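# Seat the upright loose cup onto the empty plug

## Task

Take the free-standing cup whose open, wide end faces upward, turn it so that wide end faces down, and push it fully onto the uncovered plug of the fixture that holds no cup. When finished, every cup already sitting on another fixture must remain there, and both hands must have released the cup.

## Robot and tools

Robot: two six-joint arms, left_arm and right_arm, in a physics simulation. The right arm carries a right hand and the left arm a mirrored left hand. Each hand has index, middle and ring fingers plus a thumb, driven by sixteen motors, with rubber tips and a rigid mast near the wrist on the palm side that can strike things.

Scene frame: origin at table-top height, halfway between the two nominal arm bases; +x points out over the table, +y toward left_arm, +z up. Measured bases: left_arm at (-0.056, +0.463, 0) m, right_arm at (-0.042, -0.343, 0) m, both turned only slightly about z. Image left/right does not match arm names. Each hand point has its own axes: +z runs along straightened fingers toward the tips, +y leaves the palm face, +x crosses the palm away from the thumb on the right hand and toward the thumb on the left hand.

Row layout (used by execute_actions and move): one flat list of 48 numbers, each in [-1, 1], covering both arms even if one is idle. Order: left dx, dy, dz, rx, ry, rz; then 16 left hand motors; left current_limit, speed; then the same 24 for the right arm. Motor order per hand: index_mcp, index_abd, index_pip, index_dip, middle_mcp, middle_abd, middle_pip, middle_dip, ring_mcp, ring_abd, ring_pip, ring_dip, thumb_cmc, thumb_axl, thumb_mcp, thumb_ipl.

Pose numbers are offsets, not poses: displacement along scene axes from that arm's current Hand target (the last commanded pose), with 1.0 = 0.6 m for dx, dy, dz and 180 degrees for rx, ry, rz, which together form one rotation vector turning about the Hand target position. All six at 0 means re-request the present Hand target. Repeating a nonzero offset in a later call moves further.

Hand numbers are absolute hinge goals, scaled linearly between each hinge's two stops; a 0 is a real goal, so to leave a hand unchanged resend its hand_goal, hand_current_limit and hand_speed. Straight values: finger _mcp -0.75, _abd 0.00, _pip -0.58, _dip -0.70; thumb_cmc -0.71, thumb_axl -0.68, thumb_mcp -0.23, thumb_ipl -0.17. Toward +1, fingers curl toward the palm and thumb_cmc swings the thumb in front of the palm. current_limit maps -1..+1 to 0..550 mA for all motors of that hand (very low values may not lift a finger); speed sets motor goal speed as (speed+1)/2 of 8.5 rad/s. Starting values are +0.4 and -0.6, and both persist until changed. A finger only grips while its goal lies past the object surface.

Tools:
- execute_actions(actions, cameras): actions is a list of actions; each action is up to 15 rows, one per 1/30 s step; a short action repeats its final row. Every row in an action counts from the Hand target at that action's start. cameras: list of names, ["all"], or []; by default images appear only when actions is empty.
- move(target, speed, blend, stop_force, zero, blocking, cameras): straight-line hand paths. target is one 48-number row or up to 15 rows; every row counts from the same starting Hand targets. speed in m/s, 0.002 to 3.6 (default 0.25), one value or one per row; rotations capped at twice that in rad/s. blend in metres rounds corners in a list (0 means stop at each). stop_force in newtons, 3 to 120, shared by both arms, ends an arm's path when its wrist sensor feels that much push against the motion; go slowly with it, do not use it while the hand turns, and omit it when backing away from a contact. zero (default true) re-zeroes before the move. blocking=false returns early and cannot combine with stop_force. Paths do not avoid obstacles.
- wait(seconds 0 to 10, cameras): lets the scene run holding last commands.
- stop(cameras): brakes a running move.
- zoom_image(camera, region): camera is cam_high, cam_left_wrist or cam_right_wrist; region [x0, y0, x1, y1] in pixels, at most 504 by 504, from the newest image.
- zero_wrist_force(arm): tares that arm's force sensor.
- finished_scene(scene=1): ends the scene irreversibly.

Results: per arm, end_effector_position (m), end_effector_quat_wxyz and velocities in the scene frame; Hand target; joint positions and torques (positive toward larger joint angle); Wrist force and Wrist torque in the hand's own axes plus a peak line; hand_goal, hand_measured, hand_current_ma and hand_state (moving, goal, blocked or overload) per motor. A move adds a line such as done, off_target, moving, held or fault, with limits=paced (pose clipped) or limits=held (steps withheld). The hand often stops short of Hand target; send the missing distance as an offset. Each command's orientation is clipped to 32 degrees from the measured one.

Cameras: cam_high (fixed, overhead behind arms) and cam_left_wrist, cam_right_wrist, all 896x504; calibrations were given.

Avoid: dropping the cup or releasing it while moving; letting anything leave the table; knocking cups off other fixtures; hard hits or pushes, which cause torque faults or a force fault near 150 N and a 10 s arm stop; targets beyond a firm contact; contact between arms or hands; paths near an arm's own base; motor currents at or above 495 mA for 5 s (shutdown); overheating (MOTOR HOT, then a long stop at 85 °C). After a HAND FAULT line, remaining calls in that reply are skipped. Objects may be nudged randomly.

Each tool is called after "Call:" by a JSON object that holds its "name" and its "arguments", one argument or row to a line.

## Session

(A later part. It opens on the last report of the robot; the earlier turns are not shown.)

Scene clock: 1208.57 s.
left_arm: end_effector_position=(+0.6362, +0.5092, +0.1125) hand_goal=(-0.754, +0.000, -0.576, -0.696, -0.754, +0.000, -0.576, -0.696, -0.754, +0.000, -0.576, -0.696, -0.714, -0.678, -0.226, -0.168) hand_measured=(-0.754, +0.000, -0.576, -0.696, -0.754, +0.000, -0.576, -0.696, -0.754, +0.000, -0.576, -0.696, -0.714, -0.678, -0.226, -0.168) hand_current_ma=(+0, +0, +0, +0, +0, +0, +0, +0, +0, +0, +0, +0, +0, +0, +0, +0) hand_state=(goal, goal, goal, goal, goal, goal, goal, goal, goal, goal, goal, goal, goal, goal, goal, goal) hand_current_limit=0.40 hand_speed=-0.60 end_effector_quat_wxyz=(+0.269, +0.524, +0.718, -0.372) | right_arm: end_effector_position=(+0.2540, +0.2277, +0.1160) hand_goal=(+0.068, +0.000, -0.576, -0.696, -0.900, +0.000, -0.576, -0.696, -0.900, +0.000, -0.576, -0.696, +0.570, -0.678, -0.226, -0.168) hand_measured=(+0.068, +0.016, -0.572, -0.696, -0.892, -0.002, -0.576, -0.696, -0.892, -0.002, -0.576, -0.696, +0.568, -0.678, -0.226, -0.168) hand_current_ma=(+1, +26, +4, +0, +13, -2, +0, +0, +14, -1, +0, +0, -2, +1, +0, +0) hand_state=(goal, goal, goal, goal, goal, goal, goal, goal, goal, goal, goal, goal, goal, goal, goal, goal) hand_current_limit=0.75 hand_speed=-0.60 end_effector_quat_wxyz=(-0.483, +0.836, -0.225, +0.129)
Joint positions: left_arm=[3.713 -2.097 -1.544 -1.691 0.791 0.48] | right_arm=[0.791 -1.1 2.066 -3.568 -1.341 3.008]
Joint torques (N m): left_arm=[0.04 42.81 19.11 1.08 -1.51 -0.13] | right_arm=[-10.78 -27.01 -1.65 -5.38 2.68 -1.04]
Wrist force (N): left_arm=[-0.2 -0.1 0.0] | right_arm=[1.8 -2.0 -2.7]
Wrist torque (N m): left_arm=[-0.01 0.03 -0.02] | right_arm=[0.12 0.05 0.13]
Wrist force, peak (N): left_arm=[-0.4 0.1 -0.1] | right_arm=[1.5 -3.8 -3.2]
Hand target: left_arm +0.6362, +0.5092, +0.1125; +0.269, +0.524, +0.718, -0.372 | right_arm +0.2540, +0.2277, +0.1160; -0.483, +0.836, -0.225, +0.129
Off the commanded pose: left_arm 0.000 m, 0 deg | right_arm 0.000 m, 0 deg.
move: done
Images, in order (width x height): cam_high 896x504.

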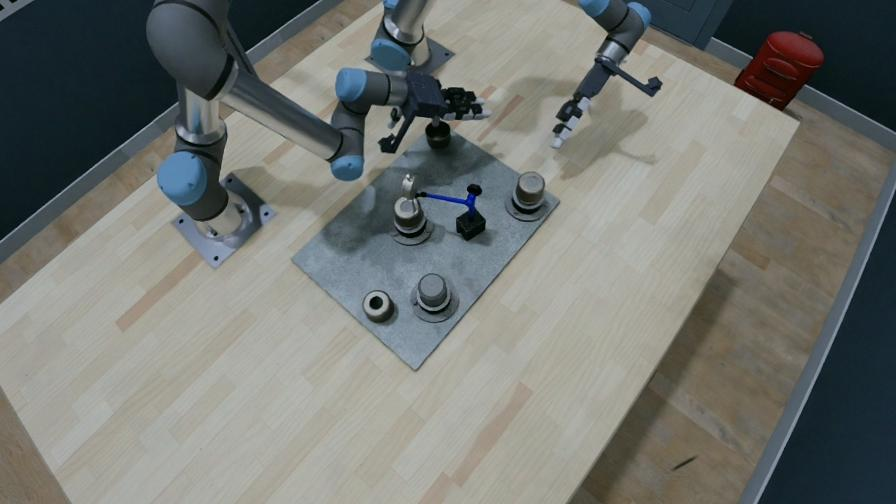

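Call:
{"name": "move", "arguments": {
  "target": [
    [0,0,0,0,0,0,-0.754,0,-0.576,-0.696,-0.754,0,-0.576,-0.696,-0.754,0,-0.576,-0.696,-0.714,-0.678,-0.226,-0.168,0.4,-0.6,0,0,0.0333,0,0,0,0.068,0,-0.576,-0.696,-0.9,0,-0.576,-0.696,-0.9,0,-0.576,-0.696,0.571,-0.678,-0.226,-0.168,0.75,-0.6],
    [0,0,0,0,0,0,-0.754,0,-0.576,-0.696,-0.754,0,-0.576,-0.696,-0.754,0,-0.576,-0.696,-0.714,-0.678,-0.226,-0.168,0.4,-0.6,-0.0115,0.0067,0.0333,0,0,0,0.068,0,-0.576,-0.696,-0.9,0,-0.576,-0.696,-0.9,0,-0.576,-0.696,0.571,-0.678,-0.226,-0.168,0.75,-0.6]
  ],
  "speed": 0.05,
  "blend": 0.002
}}

Call:
{"name": "move", "arguments": {
  "target": [0,0,0,0,0,0,-0.754,0,-0.576,-0.696,-0.754,0,-0.576,-0.696,-0.754,0,-0.576,-0.696,-0.714,-0.678,-0.226,-0.168,0.4,-0.6,0,0,-0.0333,0,0,0,0.068,0,-0.576,-0.696,-0.9,0,-0.576,-0.696,-0.9,0,-0.576,-0.696,0.571,-0.678,-0.226,-0.168,0.75,-0.6],
  "speed": 0.015,
  "stop_force": 3,
  "cameras": ["cam_high"]
}}

Call:
{"name": "zoom_image", "arguments": {
  "camera": "cam_high",
  "region": [415, 105, 463, 153]
}}

Scene clock: 1257.07 s.
left_arm: end_effector_position=(+0.6362, +0.5092, +0.1125) hand_goal=(-0.754, +0.000, -0.576, -0.696, -0.754, +0.000, -0.576, -0.696, -0.754, +0.000, -0.576, -0.696, -0.714, -0.678, -0.226, -0.168) hand_measured=(-0.754, +0.000, -0.576, -0.696, -0.754, +0.000, -0.576, -0.696, -0.754, +0.000, -0.576, -0.696, -0.714, -0.678, -0.226, -0.168) hand_current_ma=(+0, +0, +0, +0, +0, +0, +0, +0, +0, +0, +0, +0, +0, +0, +0, +0) hand_state=(goal, goal, goal, goal, goal, goal, goal, goal, goal, goal, goal, goal, goal, goal, goal, goal) hand_current_limit=0.40 hand_speed=-0.60 end_effector_quat_wxyz=(+0.269, +0.524, +0.718, -0.372) | right_arm: end_effector_position=(+0.2472, +0.2317, +0.1360) hand_goal=(+0.068, +0.000, -0.576, -0.696, -0.900, +0.000, -0.576, -0.696, -0.900, +0.000, -0.576, -0.696, +0.570, -0.678, -0.226, -0.168) hand_measured=(+0.068, +0.004, -0.572, -0.696, -0.892, -0.002, -0.576, -0.696, -0.892, -0.002, -0.576, -0.696, +0.568, -0.678, -0.226, -0.168) hand_current_ma=(+1, +3, +4, +0, +13, -2, +0, +0, +14, -1, +0, +0, -2, +1, +0, +0) hand_state=(goal, goal, goal, goal, goal, goal, goal, goal, goal, goal, goal, goal, goal, goal, goal, goal) hand_current_limit=0.75 hand_speed=-0.60 end_effector_quat_wxyz=(-0.483, +0.836, -0.225, +0.129)
Joint positions: left_arm=[3.713 -2.097 -1.544 -1.691 0.791 0.48] | right_arm=[0.807 -1.143 2.056 -3.518 -1.356 3.016]
Joint torques (N m): left_arm=[0.19 42.33 18.33 1.18 -1.41 -0.2] | right_arm=[7.14 -39.2 -30.4 -0.2 -1.44 1.73]
Wrist force (N): left_arm=[-0.2 0.2 0.0] | right_arm=[0.8 -1.2 -2.4]
Wrist torque (N m): left_arm=[0.02 0.02 -0.02] | right_arm=[0.12 0.03 0.14]
Wrist force, peak (N): left_arm=[-0.4 -0.2 -0.2] | right_arm=[2.3 -2.2 -2.9]
Hand target: left_arm +0.6362, +0.5092, +0.1125; +0.269, +0.524, +0.718, -0.372 | right_arm +0.2471, +0.2317, +0.1360; -0.483, +0.836, -0.225, +0.129
Off the commanded pose: left_arm 0.000 m, 0 deg | right_arm 0.000 m, 0 deg.
move: done

Scene clock: 1259.13 s.
left_arm: end_effector_position=(+0.6362, +0.5092, +0.1125) hand_goal=(-0.754, +0.000, -0.576, -0.696, -0.754, +0.000, -0.576, -0.696, -0.754, +0.000, -0.576, -0.696, -0.714, -0.678, -0.226, -0.168) hand_measured=(-0.754, +0.000, -0.576, -0.696, -0.754, +0.000, -0.576, -0.696, -0.754, +0.000, -0.576, -0.696, -0.714, -0.678, -0.226, -0.168) hand_current_ma=(+0, +0, +0, +0, +0, +0, +0, +0, +0, +0, +0, +0, +0, +0, +0, +0) hand_state=(goal, goal, goal, goal, goal, goal, goal, goal, goal, goal, goal, goal, goal, goal, goal, goal) hand_current_limit=0.40 hand_speed=-0.60 end_effector_quat_wxyz=(+0.269, +0.524, +0.718, -0.372) | right_arm: end_effector_position=(+0.2471, +0.2317, +0.1243) hand_goal=(+0.068, +0.000, -0.576, -0.696, -0.900, +0.000, -0.576, -0.696, -0.900, +0.000, -0.576, -0.696, +0.570, -0.678, -0.226, -0.168) hand_measured=(+0.070, +0.002, -0.574, -0.696, -0.892, -0.002, -0.576, -0.696, -0.892, -0.002, -0.576, -0.696, +0.568, -0.678, -0.226, -0.168) hand_current_ma=(+2, +1, +3, +0, +14, -2, +0, +0, +14, -1, +0, +0, -2, +1, +0, +0) hand_state=(goal, goal, goal, goal, goal, goal, goal, goal, goal, goal, goal, goal, goal, goal, goal, goal) hand_current_limit=0.75 hand_speed=-0.60 end_effector_quat_wxyz=(-0.483, +0.836, -0.225, +0.129)
Joint positions: left_arm=[3.713 -2.097 -1.544 -1.691 0.791 0.48] | right_arm=[0.807 -1.118 2.062 -3.549 -1.356 3.017]
Joint torques (N m): left_arm=[0.6 42.87 18.16 1.15 -1.55 -0.12] | right_arm=[5.25 -38.8 -28.76 0.21 -1.6 -1.01]
Wrist force (N): left_arm=[-0.1 -0.2 0.0] | right_arm=[1.0 -3.7 -3.8]
Wrist torque (N m): left_arm=[-0.03 0.02 -0.01] | right_arm=[0.14 0.00 0.18]
Wrist force, peak (N): left_arm=[-0.4 0.2 -0.1] | right_arm=[0.9 -6.9 -5.4]
Hand target: left_arm +0.6362, +0.5092, +0.1125; +0.269, +0.524, +0.718, -0.372 | right_arm +0.2471, +0.2317, +0.1243; -0.483, +0.836, -0.225, +0.129 (not the last commanded pose)
Off the commanded pose: left_arm 0.000 m, 0 deg | right_arm 0.008 m, 0 deg.
move: contact (right_arm)
Images, in order (width x height): cam_high 896x504.

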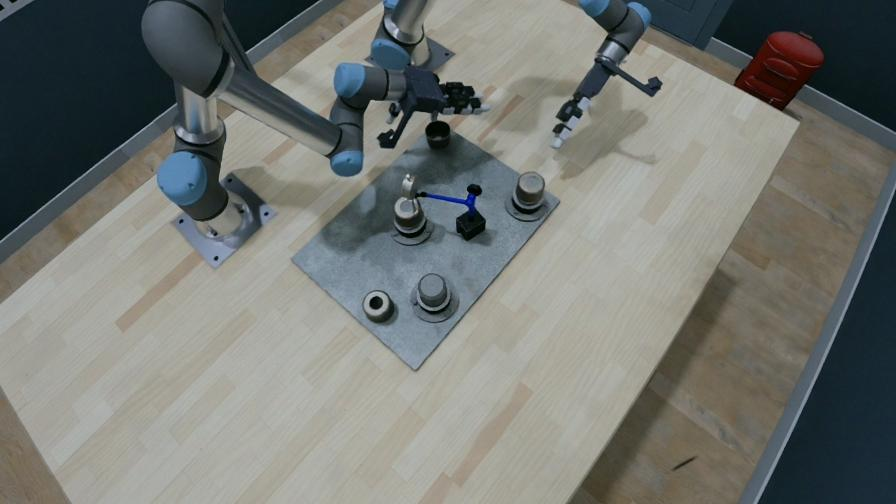

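Scaled by 10.500 from the camera's 896x504 image, which has a finer 1280x720 frame.

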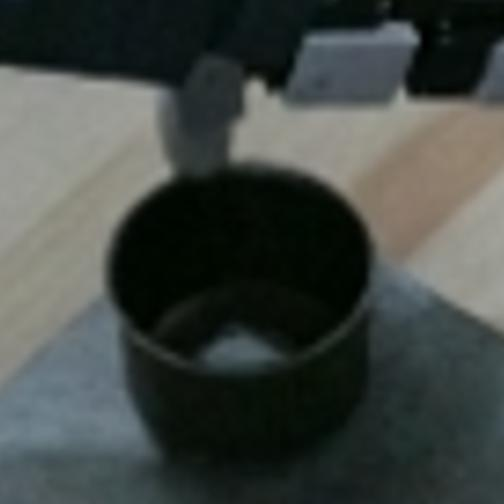

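Call:
{"name": "move", "arguments": {
  "target": [
    [0,0,0,0,0,0,-0.754,0,-0.576,-0.696,-0.754,0,-0.576,-0.696,-0.754,0,-0.576,-0.696,-0.714,-0.678,-0.226,-0.168,0.4,-0.6,0,0,0.005,0,0,0,0.068,0,-0.576,-0.696,-0.9,0,-0.576,-0.696,-0.9,0,-0.576,-0.696,0.571,-0.678,-0.226,-0.168,0.75,-0.6],
    [0,0,0,0,0,0,-0.754,0,-0.576,-0.696,-0.754,0,-0.576,-0.696,-0.754,0,-0.576,-0.696,-0.714,-0.678,-0.226,-0.168,0.4,-0.6,0.00577,-0.00333,0.005,0,0,0,0.068,0,-0.576,-0.696,-0.9,0,-0.576,-0.696,-0.9,0,-0.576,-0.696,0.571,-0.678,-0.226,-0.168,0.75,-0.6],
    [0,0,0,0,0,0,-0.754,0,-0.576,-0.696,-0.754,0,-0.576,-0.696,-0.754,0,-0.576,-0.696,-0.714,-0.678,-0.226,-0.168,0.4,-0.6,0.00375,-0.00217,-0.0065,0,0,0,0.068,0,-0.576,-0.696,-0.9,0,-0.576,-0.696,-0.9,0,-0.576,-0.696,0.571,-0.678,-0.226,-0.168,0.75,-0.6],
    [0,0,0,0,0,0,-0.754,0,-0.576,-0.696,-0.754,0,-0.576,-0.696,-0.754,0,-0.576,-0.696,-0.714,-0.678,-0.226,-0.168,0.4,-0.6,-0.01631,0.00942,-0.01333,0,0,0,0.068,0,-0.576,-0.696,-0.9,0,-0.576,-0.696,-0.9,0,-0.576,-0.696,0.571,-0.678,-0.226,-0.168,0.75,-0.6],
    [0,0,0,0,0,0,-0.754,0,-0.576,-0.696,-0.754,0,-0.576,-0.696,-0.754,0,-0.576,-0.696,-0.714,-0.678,-0.226,-0.168,0.4,-0.6,-0.03421,0.01975,-0.02533,0,0,0,0.068,0,-0.576,-0.696,-0.9,0,-0.576,-0.696,-0.9,0,-0.576,-0.696,0.571,-0.678,-0.226,-0.168,0.75,-0.6]
  ],
  "speed": 0.04,
  "blend": [0.001,0.001,0.001,0.002,0],
  "cameras": ["cam_high"]
}}

Call:
{"name": "zoom_image", "arguments": {
  "camera": "cam_high",
  "region": [405, 95, 469, 159]
}}

Scene clock: 1381.80 s.
left_arm: end_effector_position=(+0.6362, +0.5092, +0.1125) hand_goal=(-0.754, +0.000, -0.576, -0.696, -0.754, +0.000, -0.576, -0.696, -0.754, +0.000, -0.576, -0.696, -0.714, -0.678, -0.226, -0.168) hand_measured=(-0.754, +0.000, -0.576, -0.696, -0.754, +0.000, -0.576, -0.696, -0.754, +0.000, -0.576, -0.696, -0.714, -0.678, -0.226, -0.168) hand_current_ma=(+0, +0, +0, +0, +0, +0, +0, +0, +0, +0, +0, +0, +0, +0, +0, +0) hand_state=(goal, goal, goal, goal, goal, goal, goal, goal, goal, goal, goal, goal, goal, goal, goal, goal) hand_current_limit=0.40 hand_speed=-0.60 end_effector_quat_wxyz=(+0.269, +0.524, +0.718, -0.372) | right_arm: end_effector_position=(+0.2266, +0.2435, +0.1092) hand_goal=(+0.068, +0.000, -0.576, -0.696, -0.900, +0.000, -0.576, -0.696, -0.900, +0.000, -0.576, -0.696, +0.570, -0.678, -0.226, -0.168) hand_measured=(+0.070, +0.010, -0.574, -0.696, -0.892, -0.002, -0.576, -0.696, -0.890, -0.002, -0.576, -0.696, +0.568, -0.678, -0.226, -0.168) hand_current_ma=(+3, +12, +3, +0, +14, -2, +0, +0, +15, -1, +0, +0, -2, +1, +0, +0) hand_state=(goal, goal, goal, goal, goal, goal, goal, goal, goal, goal, goal, goal, goal, goal, goal, goal) hand_current_limit=0.75 hand_speed=-0.60 end_effector_quat_wxyz=(-0.483, +0.836, -0.225, +0.129)
Joint positions: left_arm=[3.713 -2.097 -1.544 -1.691 0.791 0.48] | right_arm=[0.857 -1.081 2.063 -3.591 -1.398 3.042]
Joint torques (N m): left_arm=[0.09 42.44 18.11 1.05 -1.55 -0.27] | right_arm=[7.18 -27.43 -29.02 -5.96 -1.63 1.48]
Wrist force (N): left_arm=[-0.1 0.0 0.1] | right_arm=[1.4 -1.5 -2.4]
Wrist torque (N m): left_arm=[-0.01 0.02 -0.01] | right_arm=[0.12 -0.01 0.16]
Wrist force, peak (N): left_arm=[0.2 0.4 0.3] | right_arm=[1.9 -6.2 -4.9]
Hand target: left_arm +0.6362, +0.5092, +0.1125; +0.269, +0.524, +0.718, -0.372 | right_arm +0.2266, +0.2436, +0.1091; -0.483, +0.836, -0.225, +0.129
Off the commanded pose: left_arm 0.000 m, 0 deg | right_arm 0.000 m, 0 deg.
move: done
Images, in order (width x height): cam_high 896x504.

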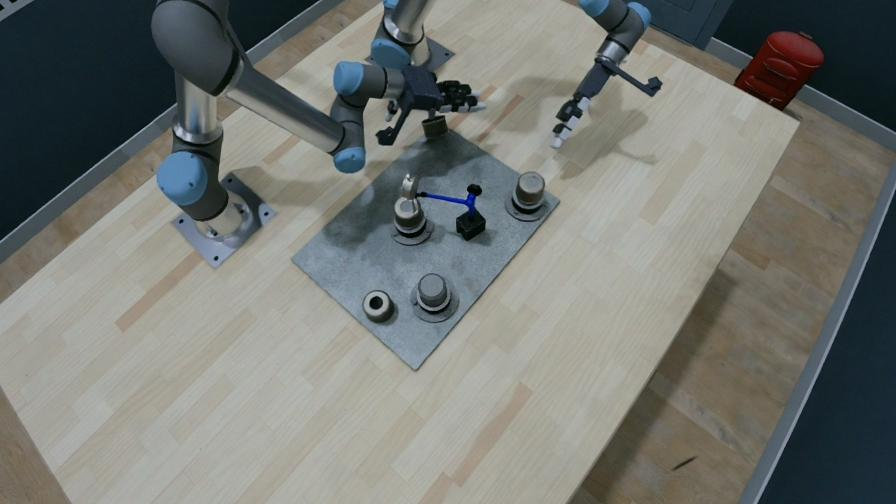

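Scaled by 7.875 from the camera's 896x504 image, which has a finer 1280x720 frame.

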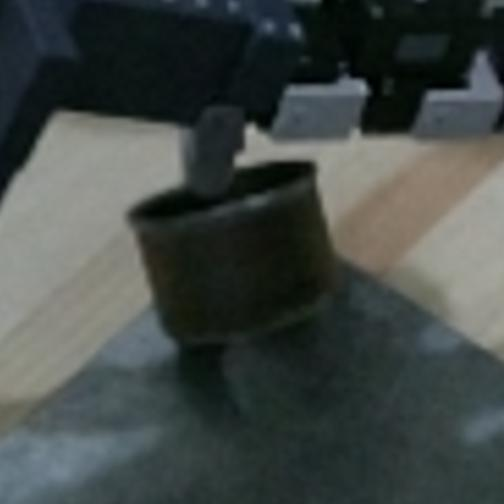

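Call:
{"name": "move", "arguments": {
  "target": [
    [0,0,0,0,0,0,-0.754,0,-0.576,-0.696,-0.754,0,-0.576,-0.696,-0.754,0,-0.576,-0.696,-0.714,-0.678,-0.226,-0.168,0.4,-0.6,-0.01472,0.0085,-0.01633,0,0,0,0.068,0,-0.576,-0.696,-0.9,0,-0.576,-0.696,-0.9,0,-0.576,-0.696,0.571,-0.678,-0.226,-0.168,0.75,-0.6],
    [0,0,0,0,0,0,-0.754,0,-0.576,-0.696,-0.754,0,-0.576,-0.696,-0.754,0,-0.576,-0.696,-0.714,-0.678,-0.226,-0.168,0.4,-0.6,-0.0254,0.01467,-0.0355,0,0,0,0.068,0,-0.576,-0.696,-0.9,0,-0.576,-0.696,-0.9,0,-0.576,-0.696,0.571,-0.678,-0.226,-0.168,0.75,-0.6],
    [0,0,0,0,0,0,-0.754,0,-0.576,-0.696,-0.754,0,-0.576,-0.696,-0.754,0,-0.576,-0.696,-0.714,-0.678,-0.226,-0.168,0.4,-0.6,-0.03002,0.01733,-0.0495,0,0,0,0.068,0,-0.576,-0.696,-0.9,0,-0.576,-0.696,-0.9,0,-0.576,-0.696,0.571,-0.678,-0.226,-0.168,0.75,-0.6],
    [0,0,0,0,0,0,-0.754,0,-0.576,-0.696,-0.754,0,-0.576,-0.696,-0.754,0,-0.576,-0.696,-0.714,-0.678,-0.226,-0.168,0.4,-0.6,-0.0524,0.03025,-0.0495,0,0,0,0.068,0,-0.576,-0.696,-0.9,0,-0.576,-0.696,-0.9,0,-0.576,-0.696,0.571,-0.678,-0.226,-0.168,0.75,-0.6]
  ],
  "speed": [0.04,0.04,0.04,0.025],
  "blend": [0.002,0.002,0.001,0],
  "cameras": ["cam_high"]
}}

Call:
{"name": "zoom_image", "arguments": {
  "camera": "cam_high",
  "region": [395, 85, 475, 165]
}}

Scene clock: 1400.70 s.
left_arm: end_effector_position=(+0.6362, +0.5092, +0.1125) hand_goal=(-0.754, +0.000, -0.576, -0.696, -0.754, +0.000, -0.576, -0.696, -0.754, +0.000, -0.576, -0.696, -0.714, -0.678, -0.226, -0.168) hand_measured=(-0.754, +0.000, -0.576, -0.696, -0.754, +0.000, -0.576, -0.696, -0.754, +0.000, -0.576, -0.696, -0.714, -0.678, -0.226, -0.168) hand_current_ma=(+0, +0, +0, +0, +0, +0, +0, +0, +0, +0, +0, +0, +0, +0, +0, +0) hand_state=(goal, goal, goal, goal, goal, goal, goal, goal, goal, goal, goal, goal, goal, goal, goal, goal) hand_current_limit=0.40 hand_speed=-0.60 end_effector_quat_wxyz=(+0.269, +0.524, +0.718, -0.372) | right_arm: end_effector_position=(+0.1952, +0.2617, +0.0794) hand_goal=(+0.068, +0.000, -0.576, -0.696, -0.900, +0.000, -0.576, -0.696, -0.900, +0.000, -0.576, -0.696, +0.570, -0.678, -0.226, -0.168) hand_measured=(+0.072, -0.004, -0.572, -0.696, -0.892, -0.002, -0.576, -0.696, -0.890, -0.002, -0.576, -0.696, +0.568, -0.678, -0.226, -0.168) hand_current_ma=(+6, -3, +4, +1, +14, -2, +0, +0, +15, -1, +0, +0, -2, +1, +0, +0) hand_state=(goal, goal, goal, goal, goal, goal, goal, goal, goal, goal, goal, goal, goal, goal, goal, goal) hand_current_limit=0.75 hand_speed=-0.60 end_effector_quat_wxyz=(-0.483, +0.836, -0.225, +0.129)
Joint positions: left_arm=[3.713 -2.097 -1.544 -1.691 0.791 0.48] | right_arm=[0.933 -1.007 2.056 -3.664 -1.464 3.081]
Joint torques (N m): left_arm=[0.04 42.54 19.01 1.1 -1.52 -0.16] | right_arm=[8.47 -30.05 -27.54 -0.06 -1.38 1.32]
Wrist force (N): left_arm=[0.0 0.0 -0.1] | right_arm=[0.8 -0.7 -2.1]
Wrist torque (N m): left_arm=[0.00 0.00 -0.01] | right_arm=[0.15 0.02 0.16]
Wrist force, peak (N): left_arm=[-0.5 0.0 0.0] | right_arm=[-1.9 -5.1 -4.7]
Hand target: left_arm +0.6362, +0.5092, +0.1125; +0.269, +0.524, +0.718, -0.372 | right_arm +0.1951, +0.2617, +0.0794; -0.483, +0.836, -0.225, +0.129
Off the commanded pose: left_arm 0.000 m, 0 deg | right_arm 0.000 m, 0 deg.
move: done
Images, in order (width x height): cam_high 896x504.

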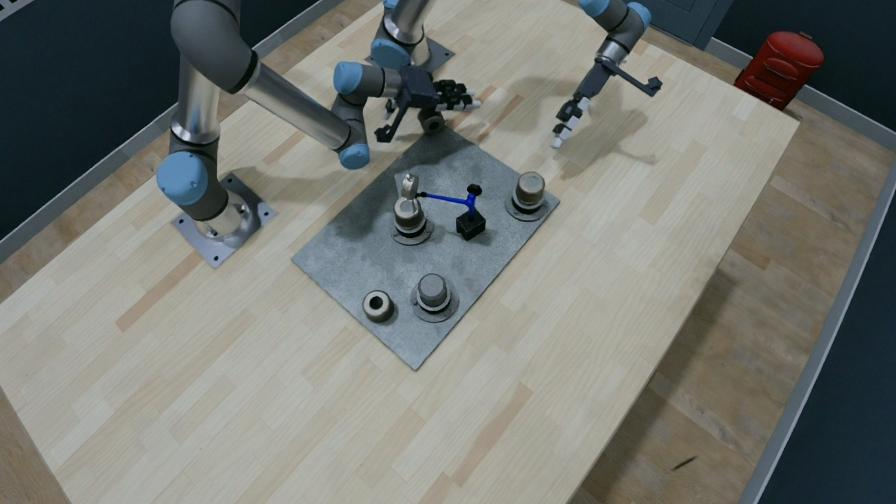

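Scaled by 6.300 from the camera's 896x504 image, which has a finer 1280x720 frame.

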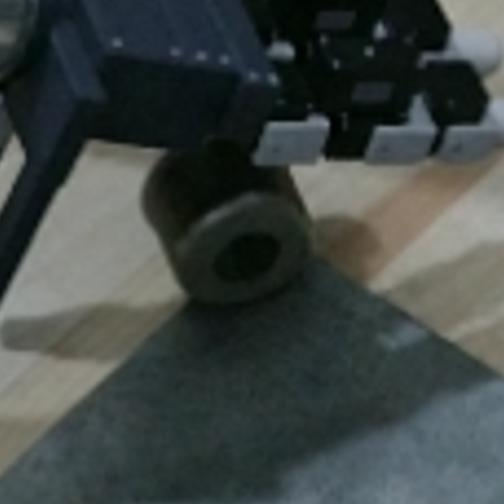

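Call:
{"name": "move", "arguments": {
  "target": [0,0,0,0,0,0,-0.754,0,-0.576,-0.696,-0.754,0,-0.576,-0.696,-0.754,0,-0.576,-0.696,-0.714,-0.678,-0.226,-0.168,0.4,-0.6,0,0,0.1,0,0,0,0.068,0,-0.576,-0.696,-0.9,0,-0.576,-0.696,-0.9,0,-0.576,-0.696,0.571,-0.678,-0.226,-0.168,0.75,-0.6],
  "speed": 0.04,
  "stop_force": 4
}}

Call:
{"name": "move", "arguments": {
  "target": [0,0,0,0,0,0,-0.754,0,-0.576,-0.696,-0.754,0,-0.576,-0.696,-0.754,0,-0.576,-0.696,-0.714,-0.678,-0.226,-0.168,0.4,-0.6,0,0,0.1333,0,0,0,0.068,0,-0.576,-0.696,-0.9,0,-0.576,-0.696,-0.9,0,-0.576,-0.696,0.571,-0.678,-0.226,-0.168,0.75,-0.6],
  "speed": 0.1,
  "cameras": ["cam_high"]
}}

Call:
{"name": "zoom_image", "arguments": {
  "camera": "cam_high",
  "region": [395, 85, 475, 165]
}}

Scene clock: 1417.50 s.
left_arm: end_effector_position=(+0.6362, +0.5092, +0.1125) hand_goal=(-0.754, +0.000, -0.576, -0.696, -0.754, +0.000, -0.576, -0.696, -0.754, +0.000, -0.576, -0.696, -0.714, -0.678, -0.226, -0.168) hand_measured=(-0.754, +0.000, -0.576, -0.696, -0.754, +0.000, -0.576, -0.696, -0.754, +0.000, -0.576, -0.696, -0.714, -0.678, -0.226, -0.168) hand_current_ma=(+0, +0, +0, +0, +0, +0, +0, +0, +0, +0, +0, +0, +0, +0, +0, +0) hand_state=(goal, goal, goal, goal, goal, goal, goal, goal, goal, goal, goal, goal, goal, goal, goal, goal) hand_current_limit=0.40 hand_speed=-0.60 end_effector_quat_wxyz=(+0.269, +0.524, +0.718, -0.372) | right_arm: end_effector_position=(+0.1951, +0.2617, +0.1394) hand_goal=(+0.068, +0.000, -0.576, -0.696, -0.900, +0.000, -0.576, -0.696, -0.900, +0.000, -0.576, -0.696, +0.570, -0.678, -0.226, -0.168) hand_measured=(+0.072, -0.004, -0.572, -0.696, -0.892, -0.002, -0.576, -0.696, -0.890, -0.002, -0.576, -0.696, +0.568, -0.678, -0.226, -0.168) hand_current_ma=(+6, -3, +4, +1, +14, -2, +0, +0, +15, -1, +0, +0, -2, +1, +0, +0) hand_state=(goal, goal, goal, goal, goal, goal, goal, goal, goal, goal, goal, goal, goal, goal, goal, goal) hand_current_limit=0.75 hand_speed=-0.60 end_effector_quat_wxyz=(-0.483, +0.836, -0.225, +0.129)
Joint positions: left_arm=[3.713 -2.097 -1.544 -1.691 0.791 0.48] | right_arm=[0.933 -1.138 2.036 -3.513 -1.464 3.081]
Joint torques (N m): left_arm=[0.26 42.72 18.09 1.13 -1.61 -0.24] | right_arm=[2.84 -39.95 -31.25 -0.16 -1.66 -0.7]
Wrist force (N): left_arm=[-0.2 0.0 -0.1] | right_arm=[0.9 -1.2 -2.5]
Wrist torque (N m): left_arm=[0.01 0.03 -0.03] | right_arm=[0.12 0.02 0.16]
Wrist force, peak (N): left_arm=[-0.2 0.4 -0.2] | right_arm=[1.1 -1.2 -2.5]
Hand target: left_arm +0.6362, +0.5092, +0.1125; +0.269, +0.524, +0.718, -0.372 | right_arm +0.1951, +0.2617, +0.1394; -0.483, +0.836, -0.225, +0.129
Off the commanded pose: left_arm 0.000 m, 0 deg | right_arm 0.000 m, 0 deg.
move: done

Scene clock: 1418.83 s.
left_arm: end_effector_position=(+0.6362, +0.5092, +0.1125) hand_goal=(-0.754, +0.000, -0.576, -0.696, -0.754, +0.000, -0.576, -0.696, -0.754, +0.000, -0.576, -0.696, -0.714, -0.678, -0.226, -0.168) hand_measured=(-0.754, +0.000, -0.576, -0.696, -0.754, +0.000, -0.576, -0.696, -0.754, +0.000, -0.576, -0.696, -0.714, -0.678, -0.226, -0.168) hand_current_ma=(+0, +0, +0, +0, +0, +0, +0, +0, +0, +0, +0, +0, +0, +0, +0, +0) hand_state=(goal, goal, goal, goal, goal, goal, goal, goal, goal, goal, goal, goal, goal, goal, goal, goal) hand_current_limit=0.40 hand_speed=-0.60 end_effector_quat_wxyz=(+0.269, +0.524, +0.718, -0.372) | right_arm: end_effector_position=(+0.1951, +0.2617, +0.2194) hand_goal=(+0.068, +0.000, -0.576, -0.696, -0.900, +0.000, -0.576, -0.696, -0.900, +0.000, -0.576, -0.696, +0.570, -0.678, -0.226, -0.168) hand_measured=(+0.072, -0.004, -0.572, -0.696, -0.892, -0.002, -0.576, -0.696, -0.890, -0.002, -0.576, -0.696, +0.568, -0.678, -0.226, -0.168) hand_current_ma=(+6, -3, +4, +1, +14, -2, +0, +0, +15, -1, +0, +0, -2, +1, +0, +0) hand_state=(goal, goal, goal, goal, goal, goal, goal, goal, goal, goal, goal, goal, goal, goal, goal, goal) hand_current_limit=0.75 hand_speed=-0.60 end_effector_quat_wxyz=(-0.483, +0.836, -0.225, +0.129)
Joint positions: left_arm=[3.713 -2.097 -1.544 -1.691 0.791 0.48] | right_arm=[0.933 -1.286 1.973 -3.302 -1.464 3.081]
Joint torques (N m): left_arm=[-0.22 43.02 18.67 1.05 -1.71 -0.21] | right_arm=[-0.75 -36.37 -34.67 0.12 -0.91 -1.04]
Wrist force (N): left_arm=[-0.1 0.2 0.0] | right_arm=[0.8 -0.9 -2.4]
Wrist torque (N m): left_arm=[0.03 0.01 -0.02] | right_arm=[0.14 0.02 0.16]
Wrist force, peak (N): left_arm=[-0.3 0.1 0.3] | right_arm=[0.8 -1.8 -2.8]
Hand target: left_arm +0.6362, +0.5092, +0.1125; +0.269, +0.524, +0.718, -0.372 | right_arm +0.1951, +0.2617, +0.2194; -0.483, +0.836, -0.225, +0.129
Off the commanded pose: left_arm 0.000 m, 0 deg | right_arm 0.000 m, 0 deg.
move: done
Images, in order (width x height): cam_high 896x504.

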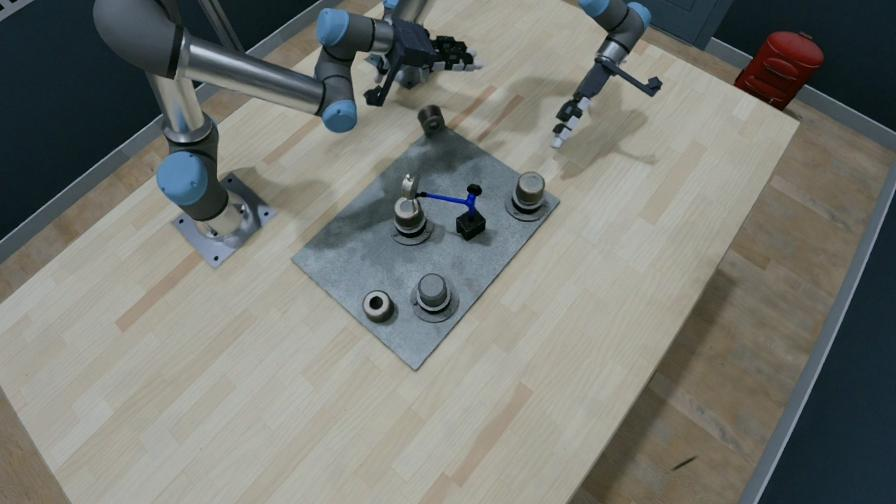

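Scaled by 6.300 from the camera's 896x504 image, which has a finer 1280x720 frame.

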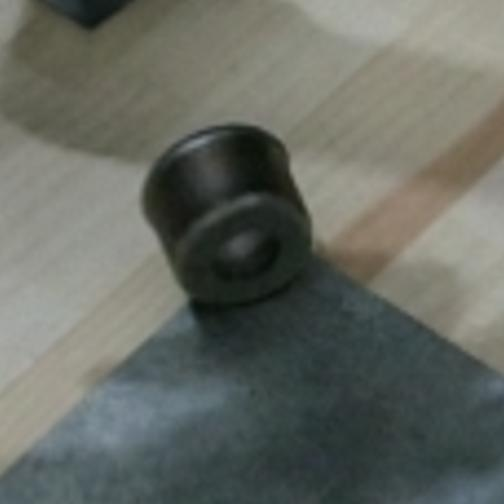

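Call:
{"name": "zoom_image", "arguments": {
  "camera": "cam_high",
  "region": [410, 95, 458, 143]
}}

Scaled by 10.500 from the camera's 896x504 image, which has a finer 1280x720 frame.

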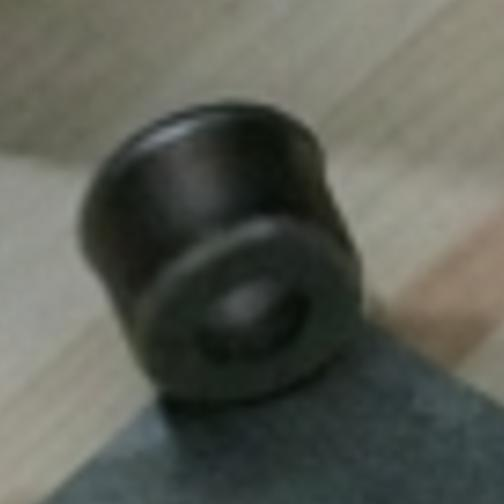

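Call:
{"name": "move", "arguments": {
  "target": [
    [0,0,0,0,0,0,-0.754,0,-0.576,-0.696,-0.754,0,-0.576,-0.696,-0.754,0,-0.576,-0.696,-0.714,-0.678,-0.226,-0.168,0.4,-0.6,-0.0035,-0.0262,0,0,0,0,-0.959,0.167,-0.139,-0.116,-0.959,-0.2,-0.139,-0.116,-0.9,0,-0.576,-0.696,0.686,-0.678,-0.225,0.546,0.6,-0.6],
    [0,0,0,0,0,0,-0.754,0,-0.576,-0.696,-0.754,0,-0.576,-0.696,-0.754,0,-0.576,-0.696,-0.714,-0.678,-0.226,-0.168,0.4,-0.6,-0.0035,-0.0262,-0.2657,0,0,0,-0.959,0.167,-0.139,-0.116,-0.959,-0.2,-0.139,-0.116,-0.9,0,-0.576,-0.696,0.686,-0.678,-0.225,0.546,0.6,-0.6]
  ],
  "speed": [0.05,0.1],
  "cameras": ["cam_high","cam_right_wrist"]
}}

Call:
{"name": "zoom_image", "arguments": {
  "camera": "cam_high",
  "region": [395, 75, 475, 155]
}}

Scene clock: 1693.83 s.
left_arm: end_effector_position=(+0.6362, +0.5092, +0.1125) hand_goal=(-0.754, +0.000, -0.576, -0.696, -0.754, +0.000, -0.576, -0.696, -0.754, +0.000, -0.576, -0.696, -0.714, -0.678, -0.226, -0.168) hand_measured=(-0.754, +0.000, -0.576, -0.696, -0.754, +0.000, -0.576, -0.696, -0.754, +0.000, -0.576, -0.696, -0.714, -0.678, -0.226, -0.168) hand_current_ma=(+0, +0, +0, +0, +0, +0, +0, +0, +0, +0, +0, +0, +0, +0, +0, +0) hand_state=(goal, goal, goal, goal, goal, goal, goal, goal, goal, goal, goal, goal, goal, goal, goal, goal) hand_current_limit=0.40 hand_speed=-0.60 end_effector_quat_wxyz=(+0.269, +0.524, +0.718, -0.372) | right_arm: end_effector_position=(+0.1931, +0.2460, +0.0600) hand_goal=(-0.960, +0.166, -0.140, -0.116, -0.960, -0.200, -0.140, -0.116, -0.900, +0.000, -0.576, -0.696, +0.686, -0.678, -0.226, +0.546) hand_measured=(-0.888, +0.118, -0.118, -0.116, -0.982, -0.142, -0.154, -0.120, -0.890, -0.002, -0.576, -0.696, +0.682, -0.678, -0.226, +0.544) hand_current_ma=(+231, -107, +45, +0, -51, +138, -22, -5, +16, -1, +0, +0, -5, +1, +0, -5) hand_state=(blocked, blocked, blocked, goal, blocked, blocked, goal, goal, goal, goal, goal, goal, goal, goal, goal, goal) hand_current_limit=0.60 hand_speed=-0.60 end_effector_quat_wxyz=(-0.483, +0.836, -0.225, +0.129)
Joint positions: left_arm=[3.713 -2.097 -1.544 -1.691 0.791 0.48] | right_arm=[0.916 -0.981 2.103 -3.736 -1.449 3.072]
Joint torques (N m): left_arm=[0.29 43.35 18.56 0.99 -1.72 -0.16] | right_arm=[3.4 -28.58 -27.38 -5.84 -0.98 0.95]
Wrist force (N): left_arm=[-0.2 -0.1 -0.1] | right_arm=[0.9 -1.0 -2.2]
Wrist torque (N m): left_arm=[0.00 0.02 -0.02] | right_arm=[0.06 -0.01 0.17]
Wrist force, peak (N): left_arm=[0.0 -0.5 0.3] | right_arm=[0.7 -3.3 -2.9]
Hand target: left_arm +0.6362, +0.5092, +0.1125; +0.269, +0.524, +0.718, -0.372 | right_arm +0.1930, +0.2460, +0.0600; -0.483, +0.836, -0.225, +0.129
Off the commanded pose: left_arm 0.000 m, 0 deg | right_arm 0.000 m, 0 deg.
move: done
camera_calibration:
cam_right_wrist: T_world_to_cam=[[-0.808214, 0.150984, -0.569204, 0.188731], [-0.586449, -0.118479, 0.801274, 0.0401446], [0.0535407, 0.98141, 0.184301, -0.143109], [0, 0, 0, 1]] pos_world=[0.18374, 0.11671, 0.101635]
Images, in order (width x height): cam_high 896x504, cam_right_wrist 896x504.

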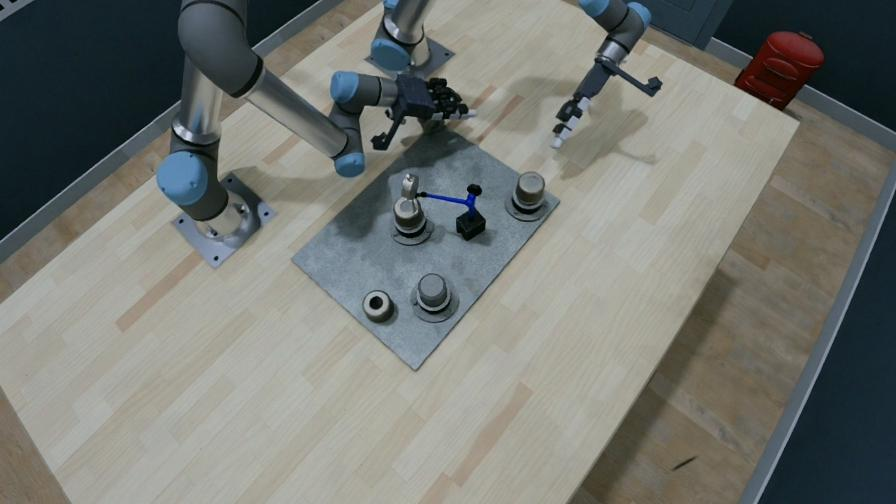

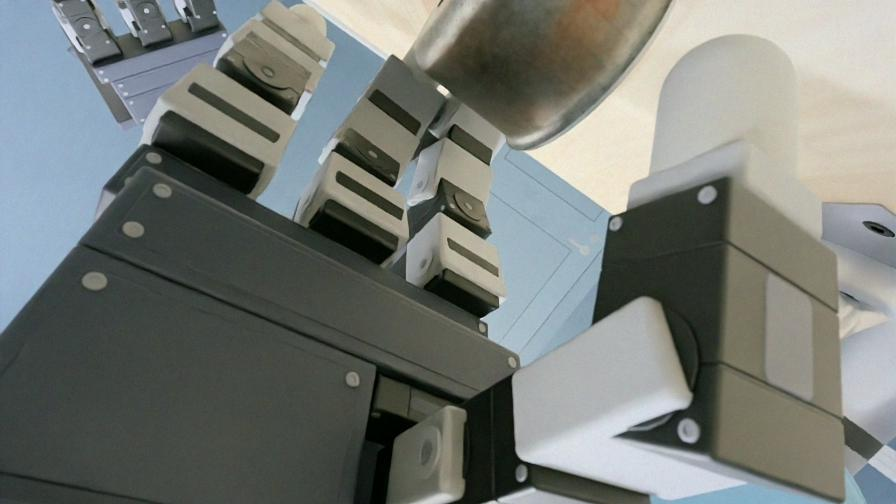

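Scaled by 6.300 from the camera's 896x504 image, which has a finer 1280x720 frame.

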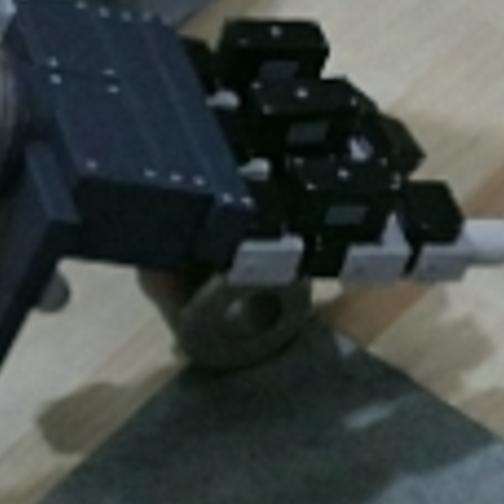

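Call:
{"name": "move", "arguments": {
  "target": [0,0,0,0,0,0,-0.754,0,-0.576,-0.696,-0.754,0,-0.576,-0.696,-0.754,0,-0.576,-0.696,-0.714,-0.678,-0.226,-0.168,0.4,-0.6,0,0,-0.025,0,0,0,-0.959,0.1,-0.139,-0.116,-0.959,-0.1,-0.139,-0.116,-0.9,0,-0.576,-0.696,0.686,-0.678,-0.225,0.546,0.6,-0.6],
  "speed": 0.03,
  "stop_force": 5,
  "cameras": ["cam_high","cam_right_wrist"]
}}

Call:
{"name": "zoom_image", "arguments": {
  "camera": "cam_high",
  "region": [405, 95, 469, 159]
}}

Call:
{"name": "zoom_image", "arguments": {
  "camera": "cam_right_wrist",
  "region": [392, 0, 896, 280]
}}

Scene clock: 1749.37 s.
left_arm: end_effector_position=(+0.6362, +0.5092, +0.1125) hand_goal=(-0.754, +0.000, -0.576, -0.696, -0.754, +0.000, -0.576, -0.696, -0.754, +0.000, -0.576, -0.696, -0.714, -0.678, -0.226, -0.168) hand_measured=(-0.754, +0.000, -0.576, -0.696, -0.754, +0.000, -0.576, -0.696, -0.754, +0.000, -0.576, -0.696, -0.714, -0.678, -0.226, -0.168) hand_current_ma=(+0, +0, +0, +0, +0, +0, +0, +0, +0, +0, +0, +0, +0, +0, +0, +0) hand_state=(goal, goal, goal, goal, goal, goal, goal, goal, goal, goal, goal, goal, goal, goal, goal, goal) hand_current_limit=0.40 hand_speed=-0.60 end_effector_quat_wxyz=(+0.269, +0.524, +0.718, -0.372) | right_arm: end_effector_position=(+0.1930, +0.2460, +0.0450) hand_goal=(-0.960, +0.100, -0.140, -0.116, -0.960, -0.100, -0.140, -0.116, -0.900, +0.000, -0.576, -0.696, +0.686, -0.678, -0.226, +0.546) hand_measured=(-0.938, +0.098, -0.132, -0.116, -0.954, -0.102, -0.140, -0.118, -0.890, -0.002, -0.576, -0.696, +0.682, -0.678, -0.226, +0.544) hand_current_ma=(+46, -2, +10, +0, +10, -1, -1, -2, +16, -1, +0, +0, -5, +1, +0, -5) hand_state=(blocked, goal, goal, goal, goal, goal, goal, goal, goal, goal, goal, goal, goal, goal, goal, goal) hand_current_limit=0.60 hand_speed=-0.60 end_effector_quat_wxyz=(-0.483, +0.836, -0.225, +0.129)
Joint positions: left_arm=[3.713 -2.097 -1.544 -1.691 0.791 0.48] | right_arm=[0.916 -0.943 2.102 -3.773 -1.449 3.072]
Joint torques (N m): left_arm=[0.34 43.81 17.81 1 -1.96 -0.14] | right_arm=[4.08 -29.22 -26.44 -5.72 -1.56 0.06]
Wrist force (N): left_arm=[-0.2 0.0 0.2] | right_arm=[0.9 -1.1 -2.2]
Wrist torque (N m): left_arm=[-0.02 0.03 -0.03] | right_arm=[0.05 0.00 0.17]
Wrist force, peak (N): left_arm=[-0.1 -0.3 0.4] | right_arm=[1.0 -1.3 -2.6]
Hand target: left_arm +0.6362, +0.5092, +0.1125; +0.269, +0.524, +0.718, -0.372 | right_arm +0.1930, +0.2460, +0.0450; -0.483, +0.836, -0.225, +0.129
Off the commanded pose: left_arm 0.000 m, 0 deg | right_arm 0.000 m, 0 deg.
move: done
camera_calibration:
cam_right_wrist: T_world_to_cam=[[-0.808181, 0.150912, -0.569271, 0.180119], [-0.586505, -0.118527, 0.801226, 0.0521249], [0.0534409, 0.981416, 0.184302, -0.140321], [0, 0, 0, 1]] pos_world=[0.183639, 0.11671, 0.0866344]
Images, in order (width x height): cam_high 896x504, cam_right_wrist 896x504.

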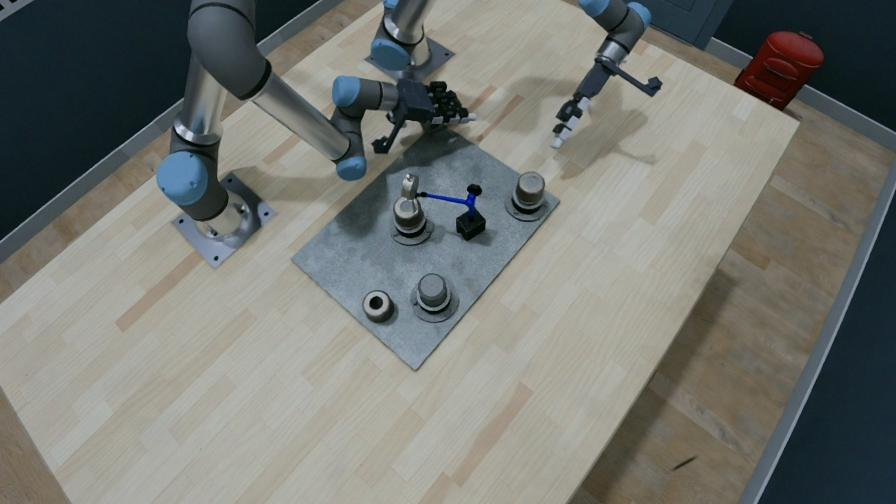

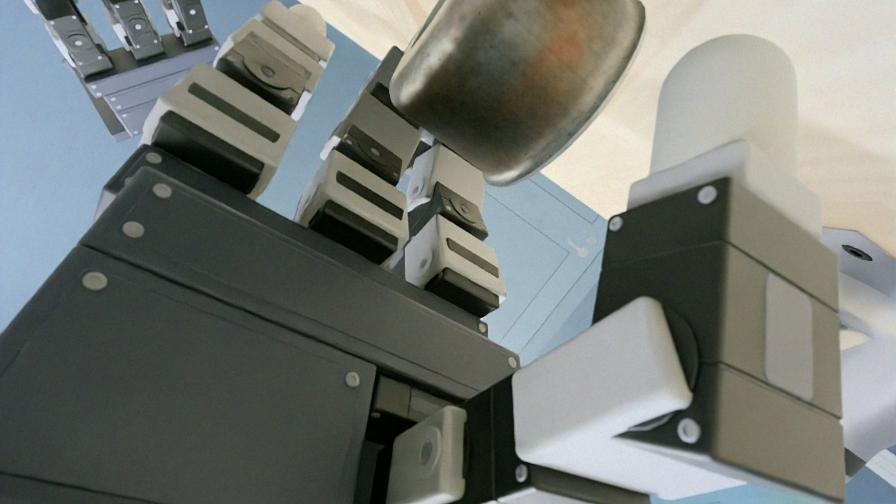

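Scaled by 7.875 from the camera's 896x504 image, which has a finer 1280x720 frame.

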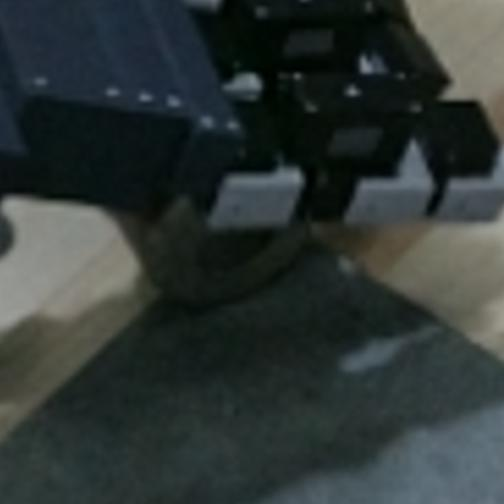

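Scaled by 1.000.

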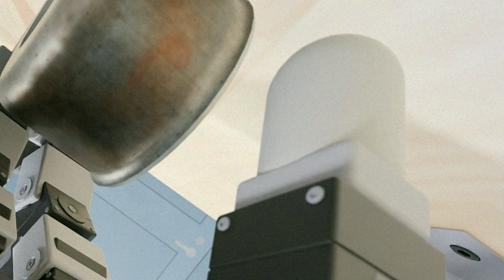

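Call:
{"name": "zoom_image", "arguments": {
  "camera": "cam_right_wrist",
  "region": [380, 0, 660, 200]
}}

Scaled by 1.800 from the camera's 896x504 image, which has a finer 1280x720 frame.

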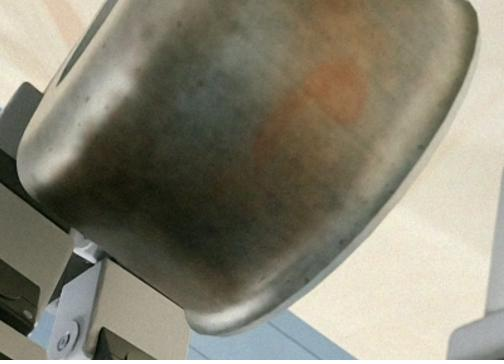

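Call:
{"name": "move", "arguments": {
  "target": [0,0,0,0,0,0,-0.754,0,-0.576,-0.696,-0.754,0,-0.576,-0.696,-0.754,0,-0.576,-0.696,-0.714,-0.678,-0.226,-0.168,0.4,-0.6,0.0158,-0.0192,-0.0083,0,0,0,-0.959,0.1,-0.139,-0.116,-0.959,-0.1,-0.139,-0.116,-0.9,0,-0.576,-0.696,0.686,-0.678,-0.225,0.546,0.6,-0.6],
  "speed": 0.03,
  "stop_force": 5,
  "cameras": ["cam_high","cam_right_wrist"]
}}

Call:
{"name": "zoom_image", "arguments": {
  "camera": "cam_right_wrist",
  "region": [380, 0, 660, 200]
}}

Call:
{"name": "zoom_image", "arguments": {
  "camera": "cam_high",
  "region": [405, 95, 469, 159]
}}

Scene clock: 1967.00 s.
left_arm: end_effector_position=(+0.6362, +0.5092, +0.1125) hand_goal=(-0.754, +0.000, -0.576, -0.696, -0.754, +0.000, -0.576, -0.696, -0.754, +0.000, -0.576, -0.696, -0.714, -0.678, -0.226, -0.168) hand_measured=(-0.754, +0.000, -0.576, -0.696, -0.754, +0.000, -0.576, -0.696, -0.754, +0.000, -0.576, -0.696, -0.714, -0.678, -0.226, -0.168) hand_current_ma=(+0, +0, +0, +0, +0, +0, +0, +0, +0, +0, +0, +0, +0, +0, +0, +0) hand_state=(goal, goal, goal, goal, goal, goal, goal, goal, goal, goal, goal, goal, goal, goal, goal, goal) hand_current_limit=0.40 hand_speed=-0.60 end_effector_quat_wxyz=(+0.269, +0.524, +0.718, -0.372) | right_arm: end_effector_position=(+0.2025, +0.2345, +0.0400) hand_goal=(-0.960, +0.100, -0.140, -0.116, -0.960, -0.100, -0.140, -0.116, -0.900, +0.000, -0.576, -0.696, +0.686, -0.678, -0.226, +0.546) hand_measured=(-0.940, +0.098, -0.134, -0.116, -0.954, -0.102, -0.140, -0.118, -0.890, -0.002, -0.576, -0.696, +0.682, -0.678, -0.226, +0.544) hand_current_ma=(+45, -2, +10, +0, +10, -1, -1, -2, +16, -1, +0, +0, -5, +1, +0, -5) hand_state=(blocked, goal, goal, goal, goal, goal, goal, goal, goal, goal, goal, goal, goal, goal, goal, goal) hand_current_limit=0.60 hand_speed=-0.60 end_effector_quat_wxyz=(-0.483, +0.836, -0.225, +0.129)
Joint positions: left_arm=[3.713 -2.097 -1.544 -1.691 0.791 0.48] | right_arm=[0.884 -0.939 2.123 -3.795 -1.421 3.056]
Joint torques (N m): left_arm=[0.34 42.95 17.85 0.91 -2.04 -0.18] | right_arm=[-10.82 -28.83 2.05 -5.7 2.29 -1.57]
Wrist force (N): left_arm=[0.0 -0.2 0.0] | right_arm=[1.0 -1.0 -2.1]
Wrist torque (N m): left_arm=[-0.03 0.00 -0.01] | right_arm=[0.06 -0.03 0.26]
Wrist force, peak (N): left_arm=[-0.4 -0.4 0.1] | right_arm=[1.2 -1.1 -2.5]
Hand target: left_arm +0.6362, +0.5092, +0.1125; +0.269, +0.524, +0.718, -0.372 | right_arm +0.2025, +0.2345, +0.0400; -0.483, +0.836, -0.225, +0.129
Off the commanded pose: left_arm 0.000 m, 0 deg | right_arm 0.000 m, 0 deg.
move: done
camera_calibration:
cam_right_wrist: T_world_to_cam=[[-0.808181, 0.150912, -0.569271, 0.186686], [-0.586505, -0.118527, 0.801226, 0.0603398], [0.0534409, 0.981416, 0.184302, -0.128621], [0, 0, 0, 1]] pos_world=[0.193139, 0.10521, 0.0816344]
Images, in order (width x height): cam_high 896x504, cam_right_wrist 896x504.

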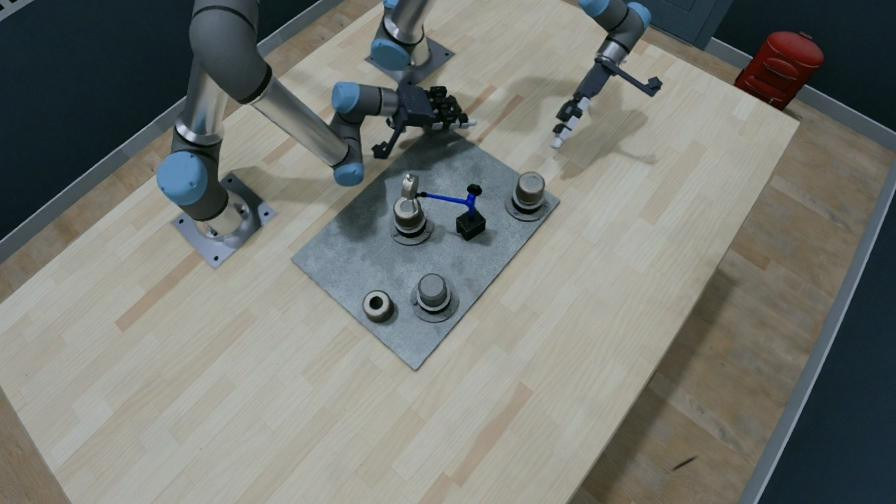

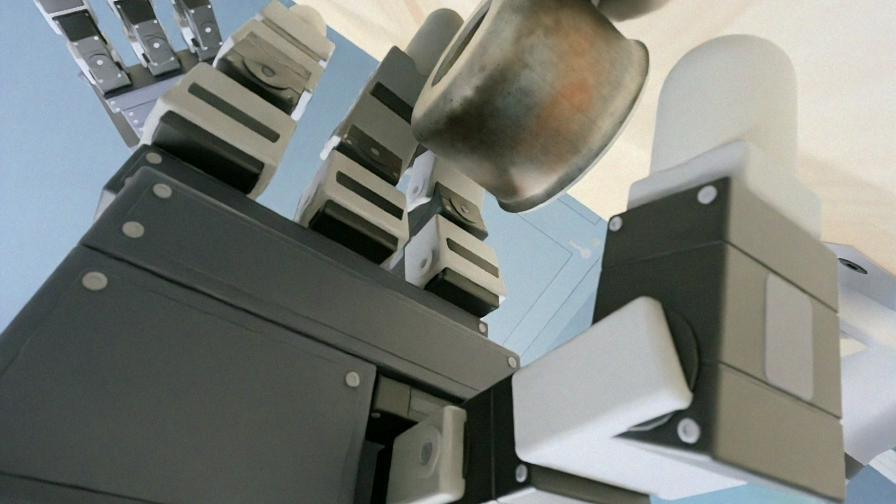

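Scaled by 1.800 from the camera's 896x504 image, which has a finer 1280x720 frame.

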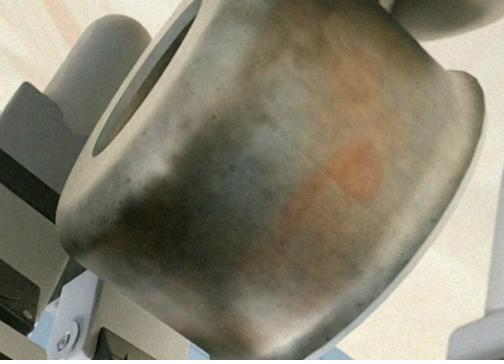

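Scaled by 7.875 from the camera's 896x504 image, which has a finer 1280x720 frame.

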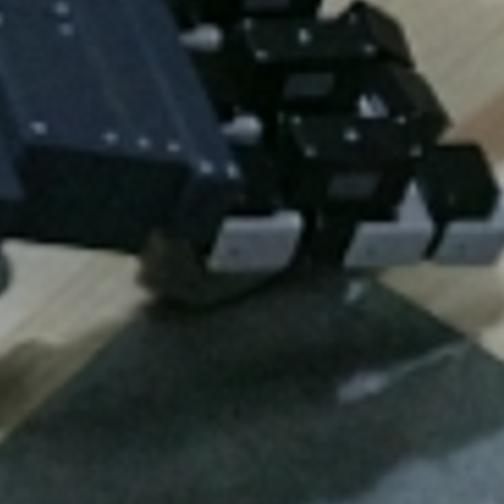

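Call:
{"name": "move", "arguments": {
  "target": [0,0,0,0,0,0,-0.754,0,-0.576,-0.696,-0.754,0,-0.576,-0.696,-0.754,0,-0.576,-0.696,-0.714,-0.678,-0.226,-0.168,0.4,-0.6,0,0,0,0,0,0,-0.863,0.1,-0.285,0.348,-0.863,-0.1,-0.285,0.348,-0.9,0,-0.576,-0.696,0.686,-0.678,0,0.697,0.6,-0.7],
  "speed": 0.03,
  "cameras": ["cam_right_wrist"]
}}

Call:
{"name": "zoom_image", "arguments": {
  "camera": "cam_high",
  "region": [405, 95, 469, 159]
}}

Scene clock: 2051.20 s.
left_arm: end_effector_position=(+0.6362, +0.5092, +0.1125) hand_goal=(-0.754, +0.000, -0.576, -0.696, -0.754, +0.000, -0.576, -0.696, -0.754, +0.000, -0.576, -0.696, -0.714, -0.678, -0.226, -0.168) hand_measured=(-0.754, +0.000, -0.576, -0.696, -0.754, +0.000, -0.576, -0.696, -0.754, +0.000, -0.576, -0.696, -0.714, -0.678, -0.226, -0.168) hand_current_ma=(+0, +0, +0, +0, +0, +0, +0, +0, +0, +0, +0, +0, +0, +0, +0, +0) hand_state=(goal, goal, goal, goal, goal, goal, goal, goal, goal, goal, goal, goal, goal, goal, goal, goal) hand_current_limit=0.40 hand_speed=-0.60 end_effector_quat_wxyz=(+0.269, +0.524, +0.718, -0.372) | right_arm: end_effector_position=(+0.2025, +0.2345, +0.0400) hand_goal=(-0.864, +0.100, -0.286, +0.348, -0.864, -0.100, -0.286, +0.348, -0.900, +0.000, -0.576, -0.696, +0.686, -0.678, +0.000, +0.696) hand_measured=(-0.858, +0.098, -0.280, +0.344, -0.858, -0.100, -0.284, +0.346, -0.890, -0.002, -0.576, -0.696, +0.682, -0.678, -0.004, +0.692) hand_current_ma=(+10, -2, +10, -3, +10, -1, +3, -3, +16, -1, +0, +0, -5, +1, -5, -6) hand_state=(goal, goal, goal, goal, goal, goal, goal, goal, goal, goal, goal, goal, goal, goal, goal, goal) hand_current_limit=0.60 hand_speed=-0.70 end_effector_quat_wxyz=(-0.483, +0.836, -0.225, +0.129)
Joint positions: left_arm=[3.713 -2.097 -1.544 -1.691 0.791 0.48] | right_arm=[0.884 -0.939 2.123 -3.795 -1.421 3.056]
Joint torques (N m): left_arm=[0.26 44.06 18.05 0.89 -2.02 -0.04] | right_arm=[-10.54 -31.1 1.43 -5.13 2.35 -1.52]
Wrist force (N): left_arm=[-0.1 0.0 0.1] | right_arm=[0.8 -0.9 -1.9]
Wrist torque (N m): left_arm=[0.00 0.01 -0.01] | right_arm=[0.06 0.01 0.24]
Wrist force, peak (N): left_arm=[-0.2 -0.5 -0.1] | right_arm=[1.1 -1.1 -2.4]
Hand target: left_arm +0.6362, +0.5092, +0.1125; +0.269, +0.524, +0.718, -0.372 | right_arm +0.2025, +0.2345, +0.0400; -0.483, +0.836, -0.225, +0.129
Off the commanded pose: left_arm 0.000 m, 0 deg | right_arm 0.000 m, 0 deg.
move: done
camera_calibration:
cam_right_wrist: T_world_to_cam=[[-0.808181, 0.150912, -0.569271, 0.186686], [-0.586505, -0.118527, 0.801226, 0.0603398], [0.0534409, 0.981416, 0.184302, -0.128621], [0, 0, 0, 1]] pos_world=[0.193139, 0.10521, 0.0816344]
Images, in order (width x height): cam_right_wrist 896x504.

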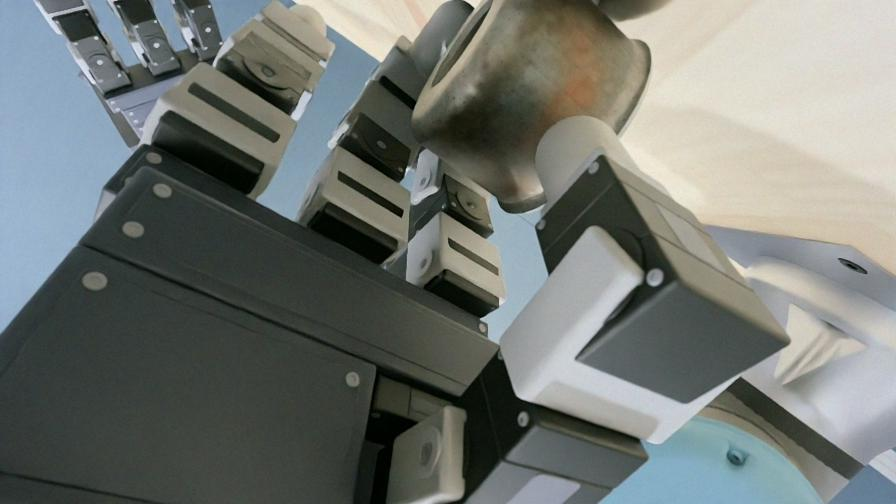

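This scene's latest camera images include none from cam_high. They are from: cam_right_wrist. cam_high's image comes with the result of a call that names it in "cameras".


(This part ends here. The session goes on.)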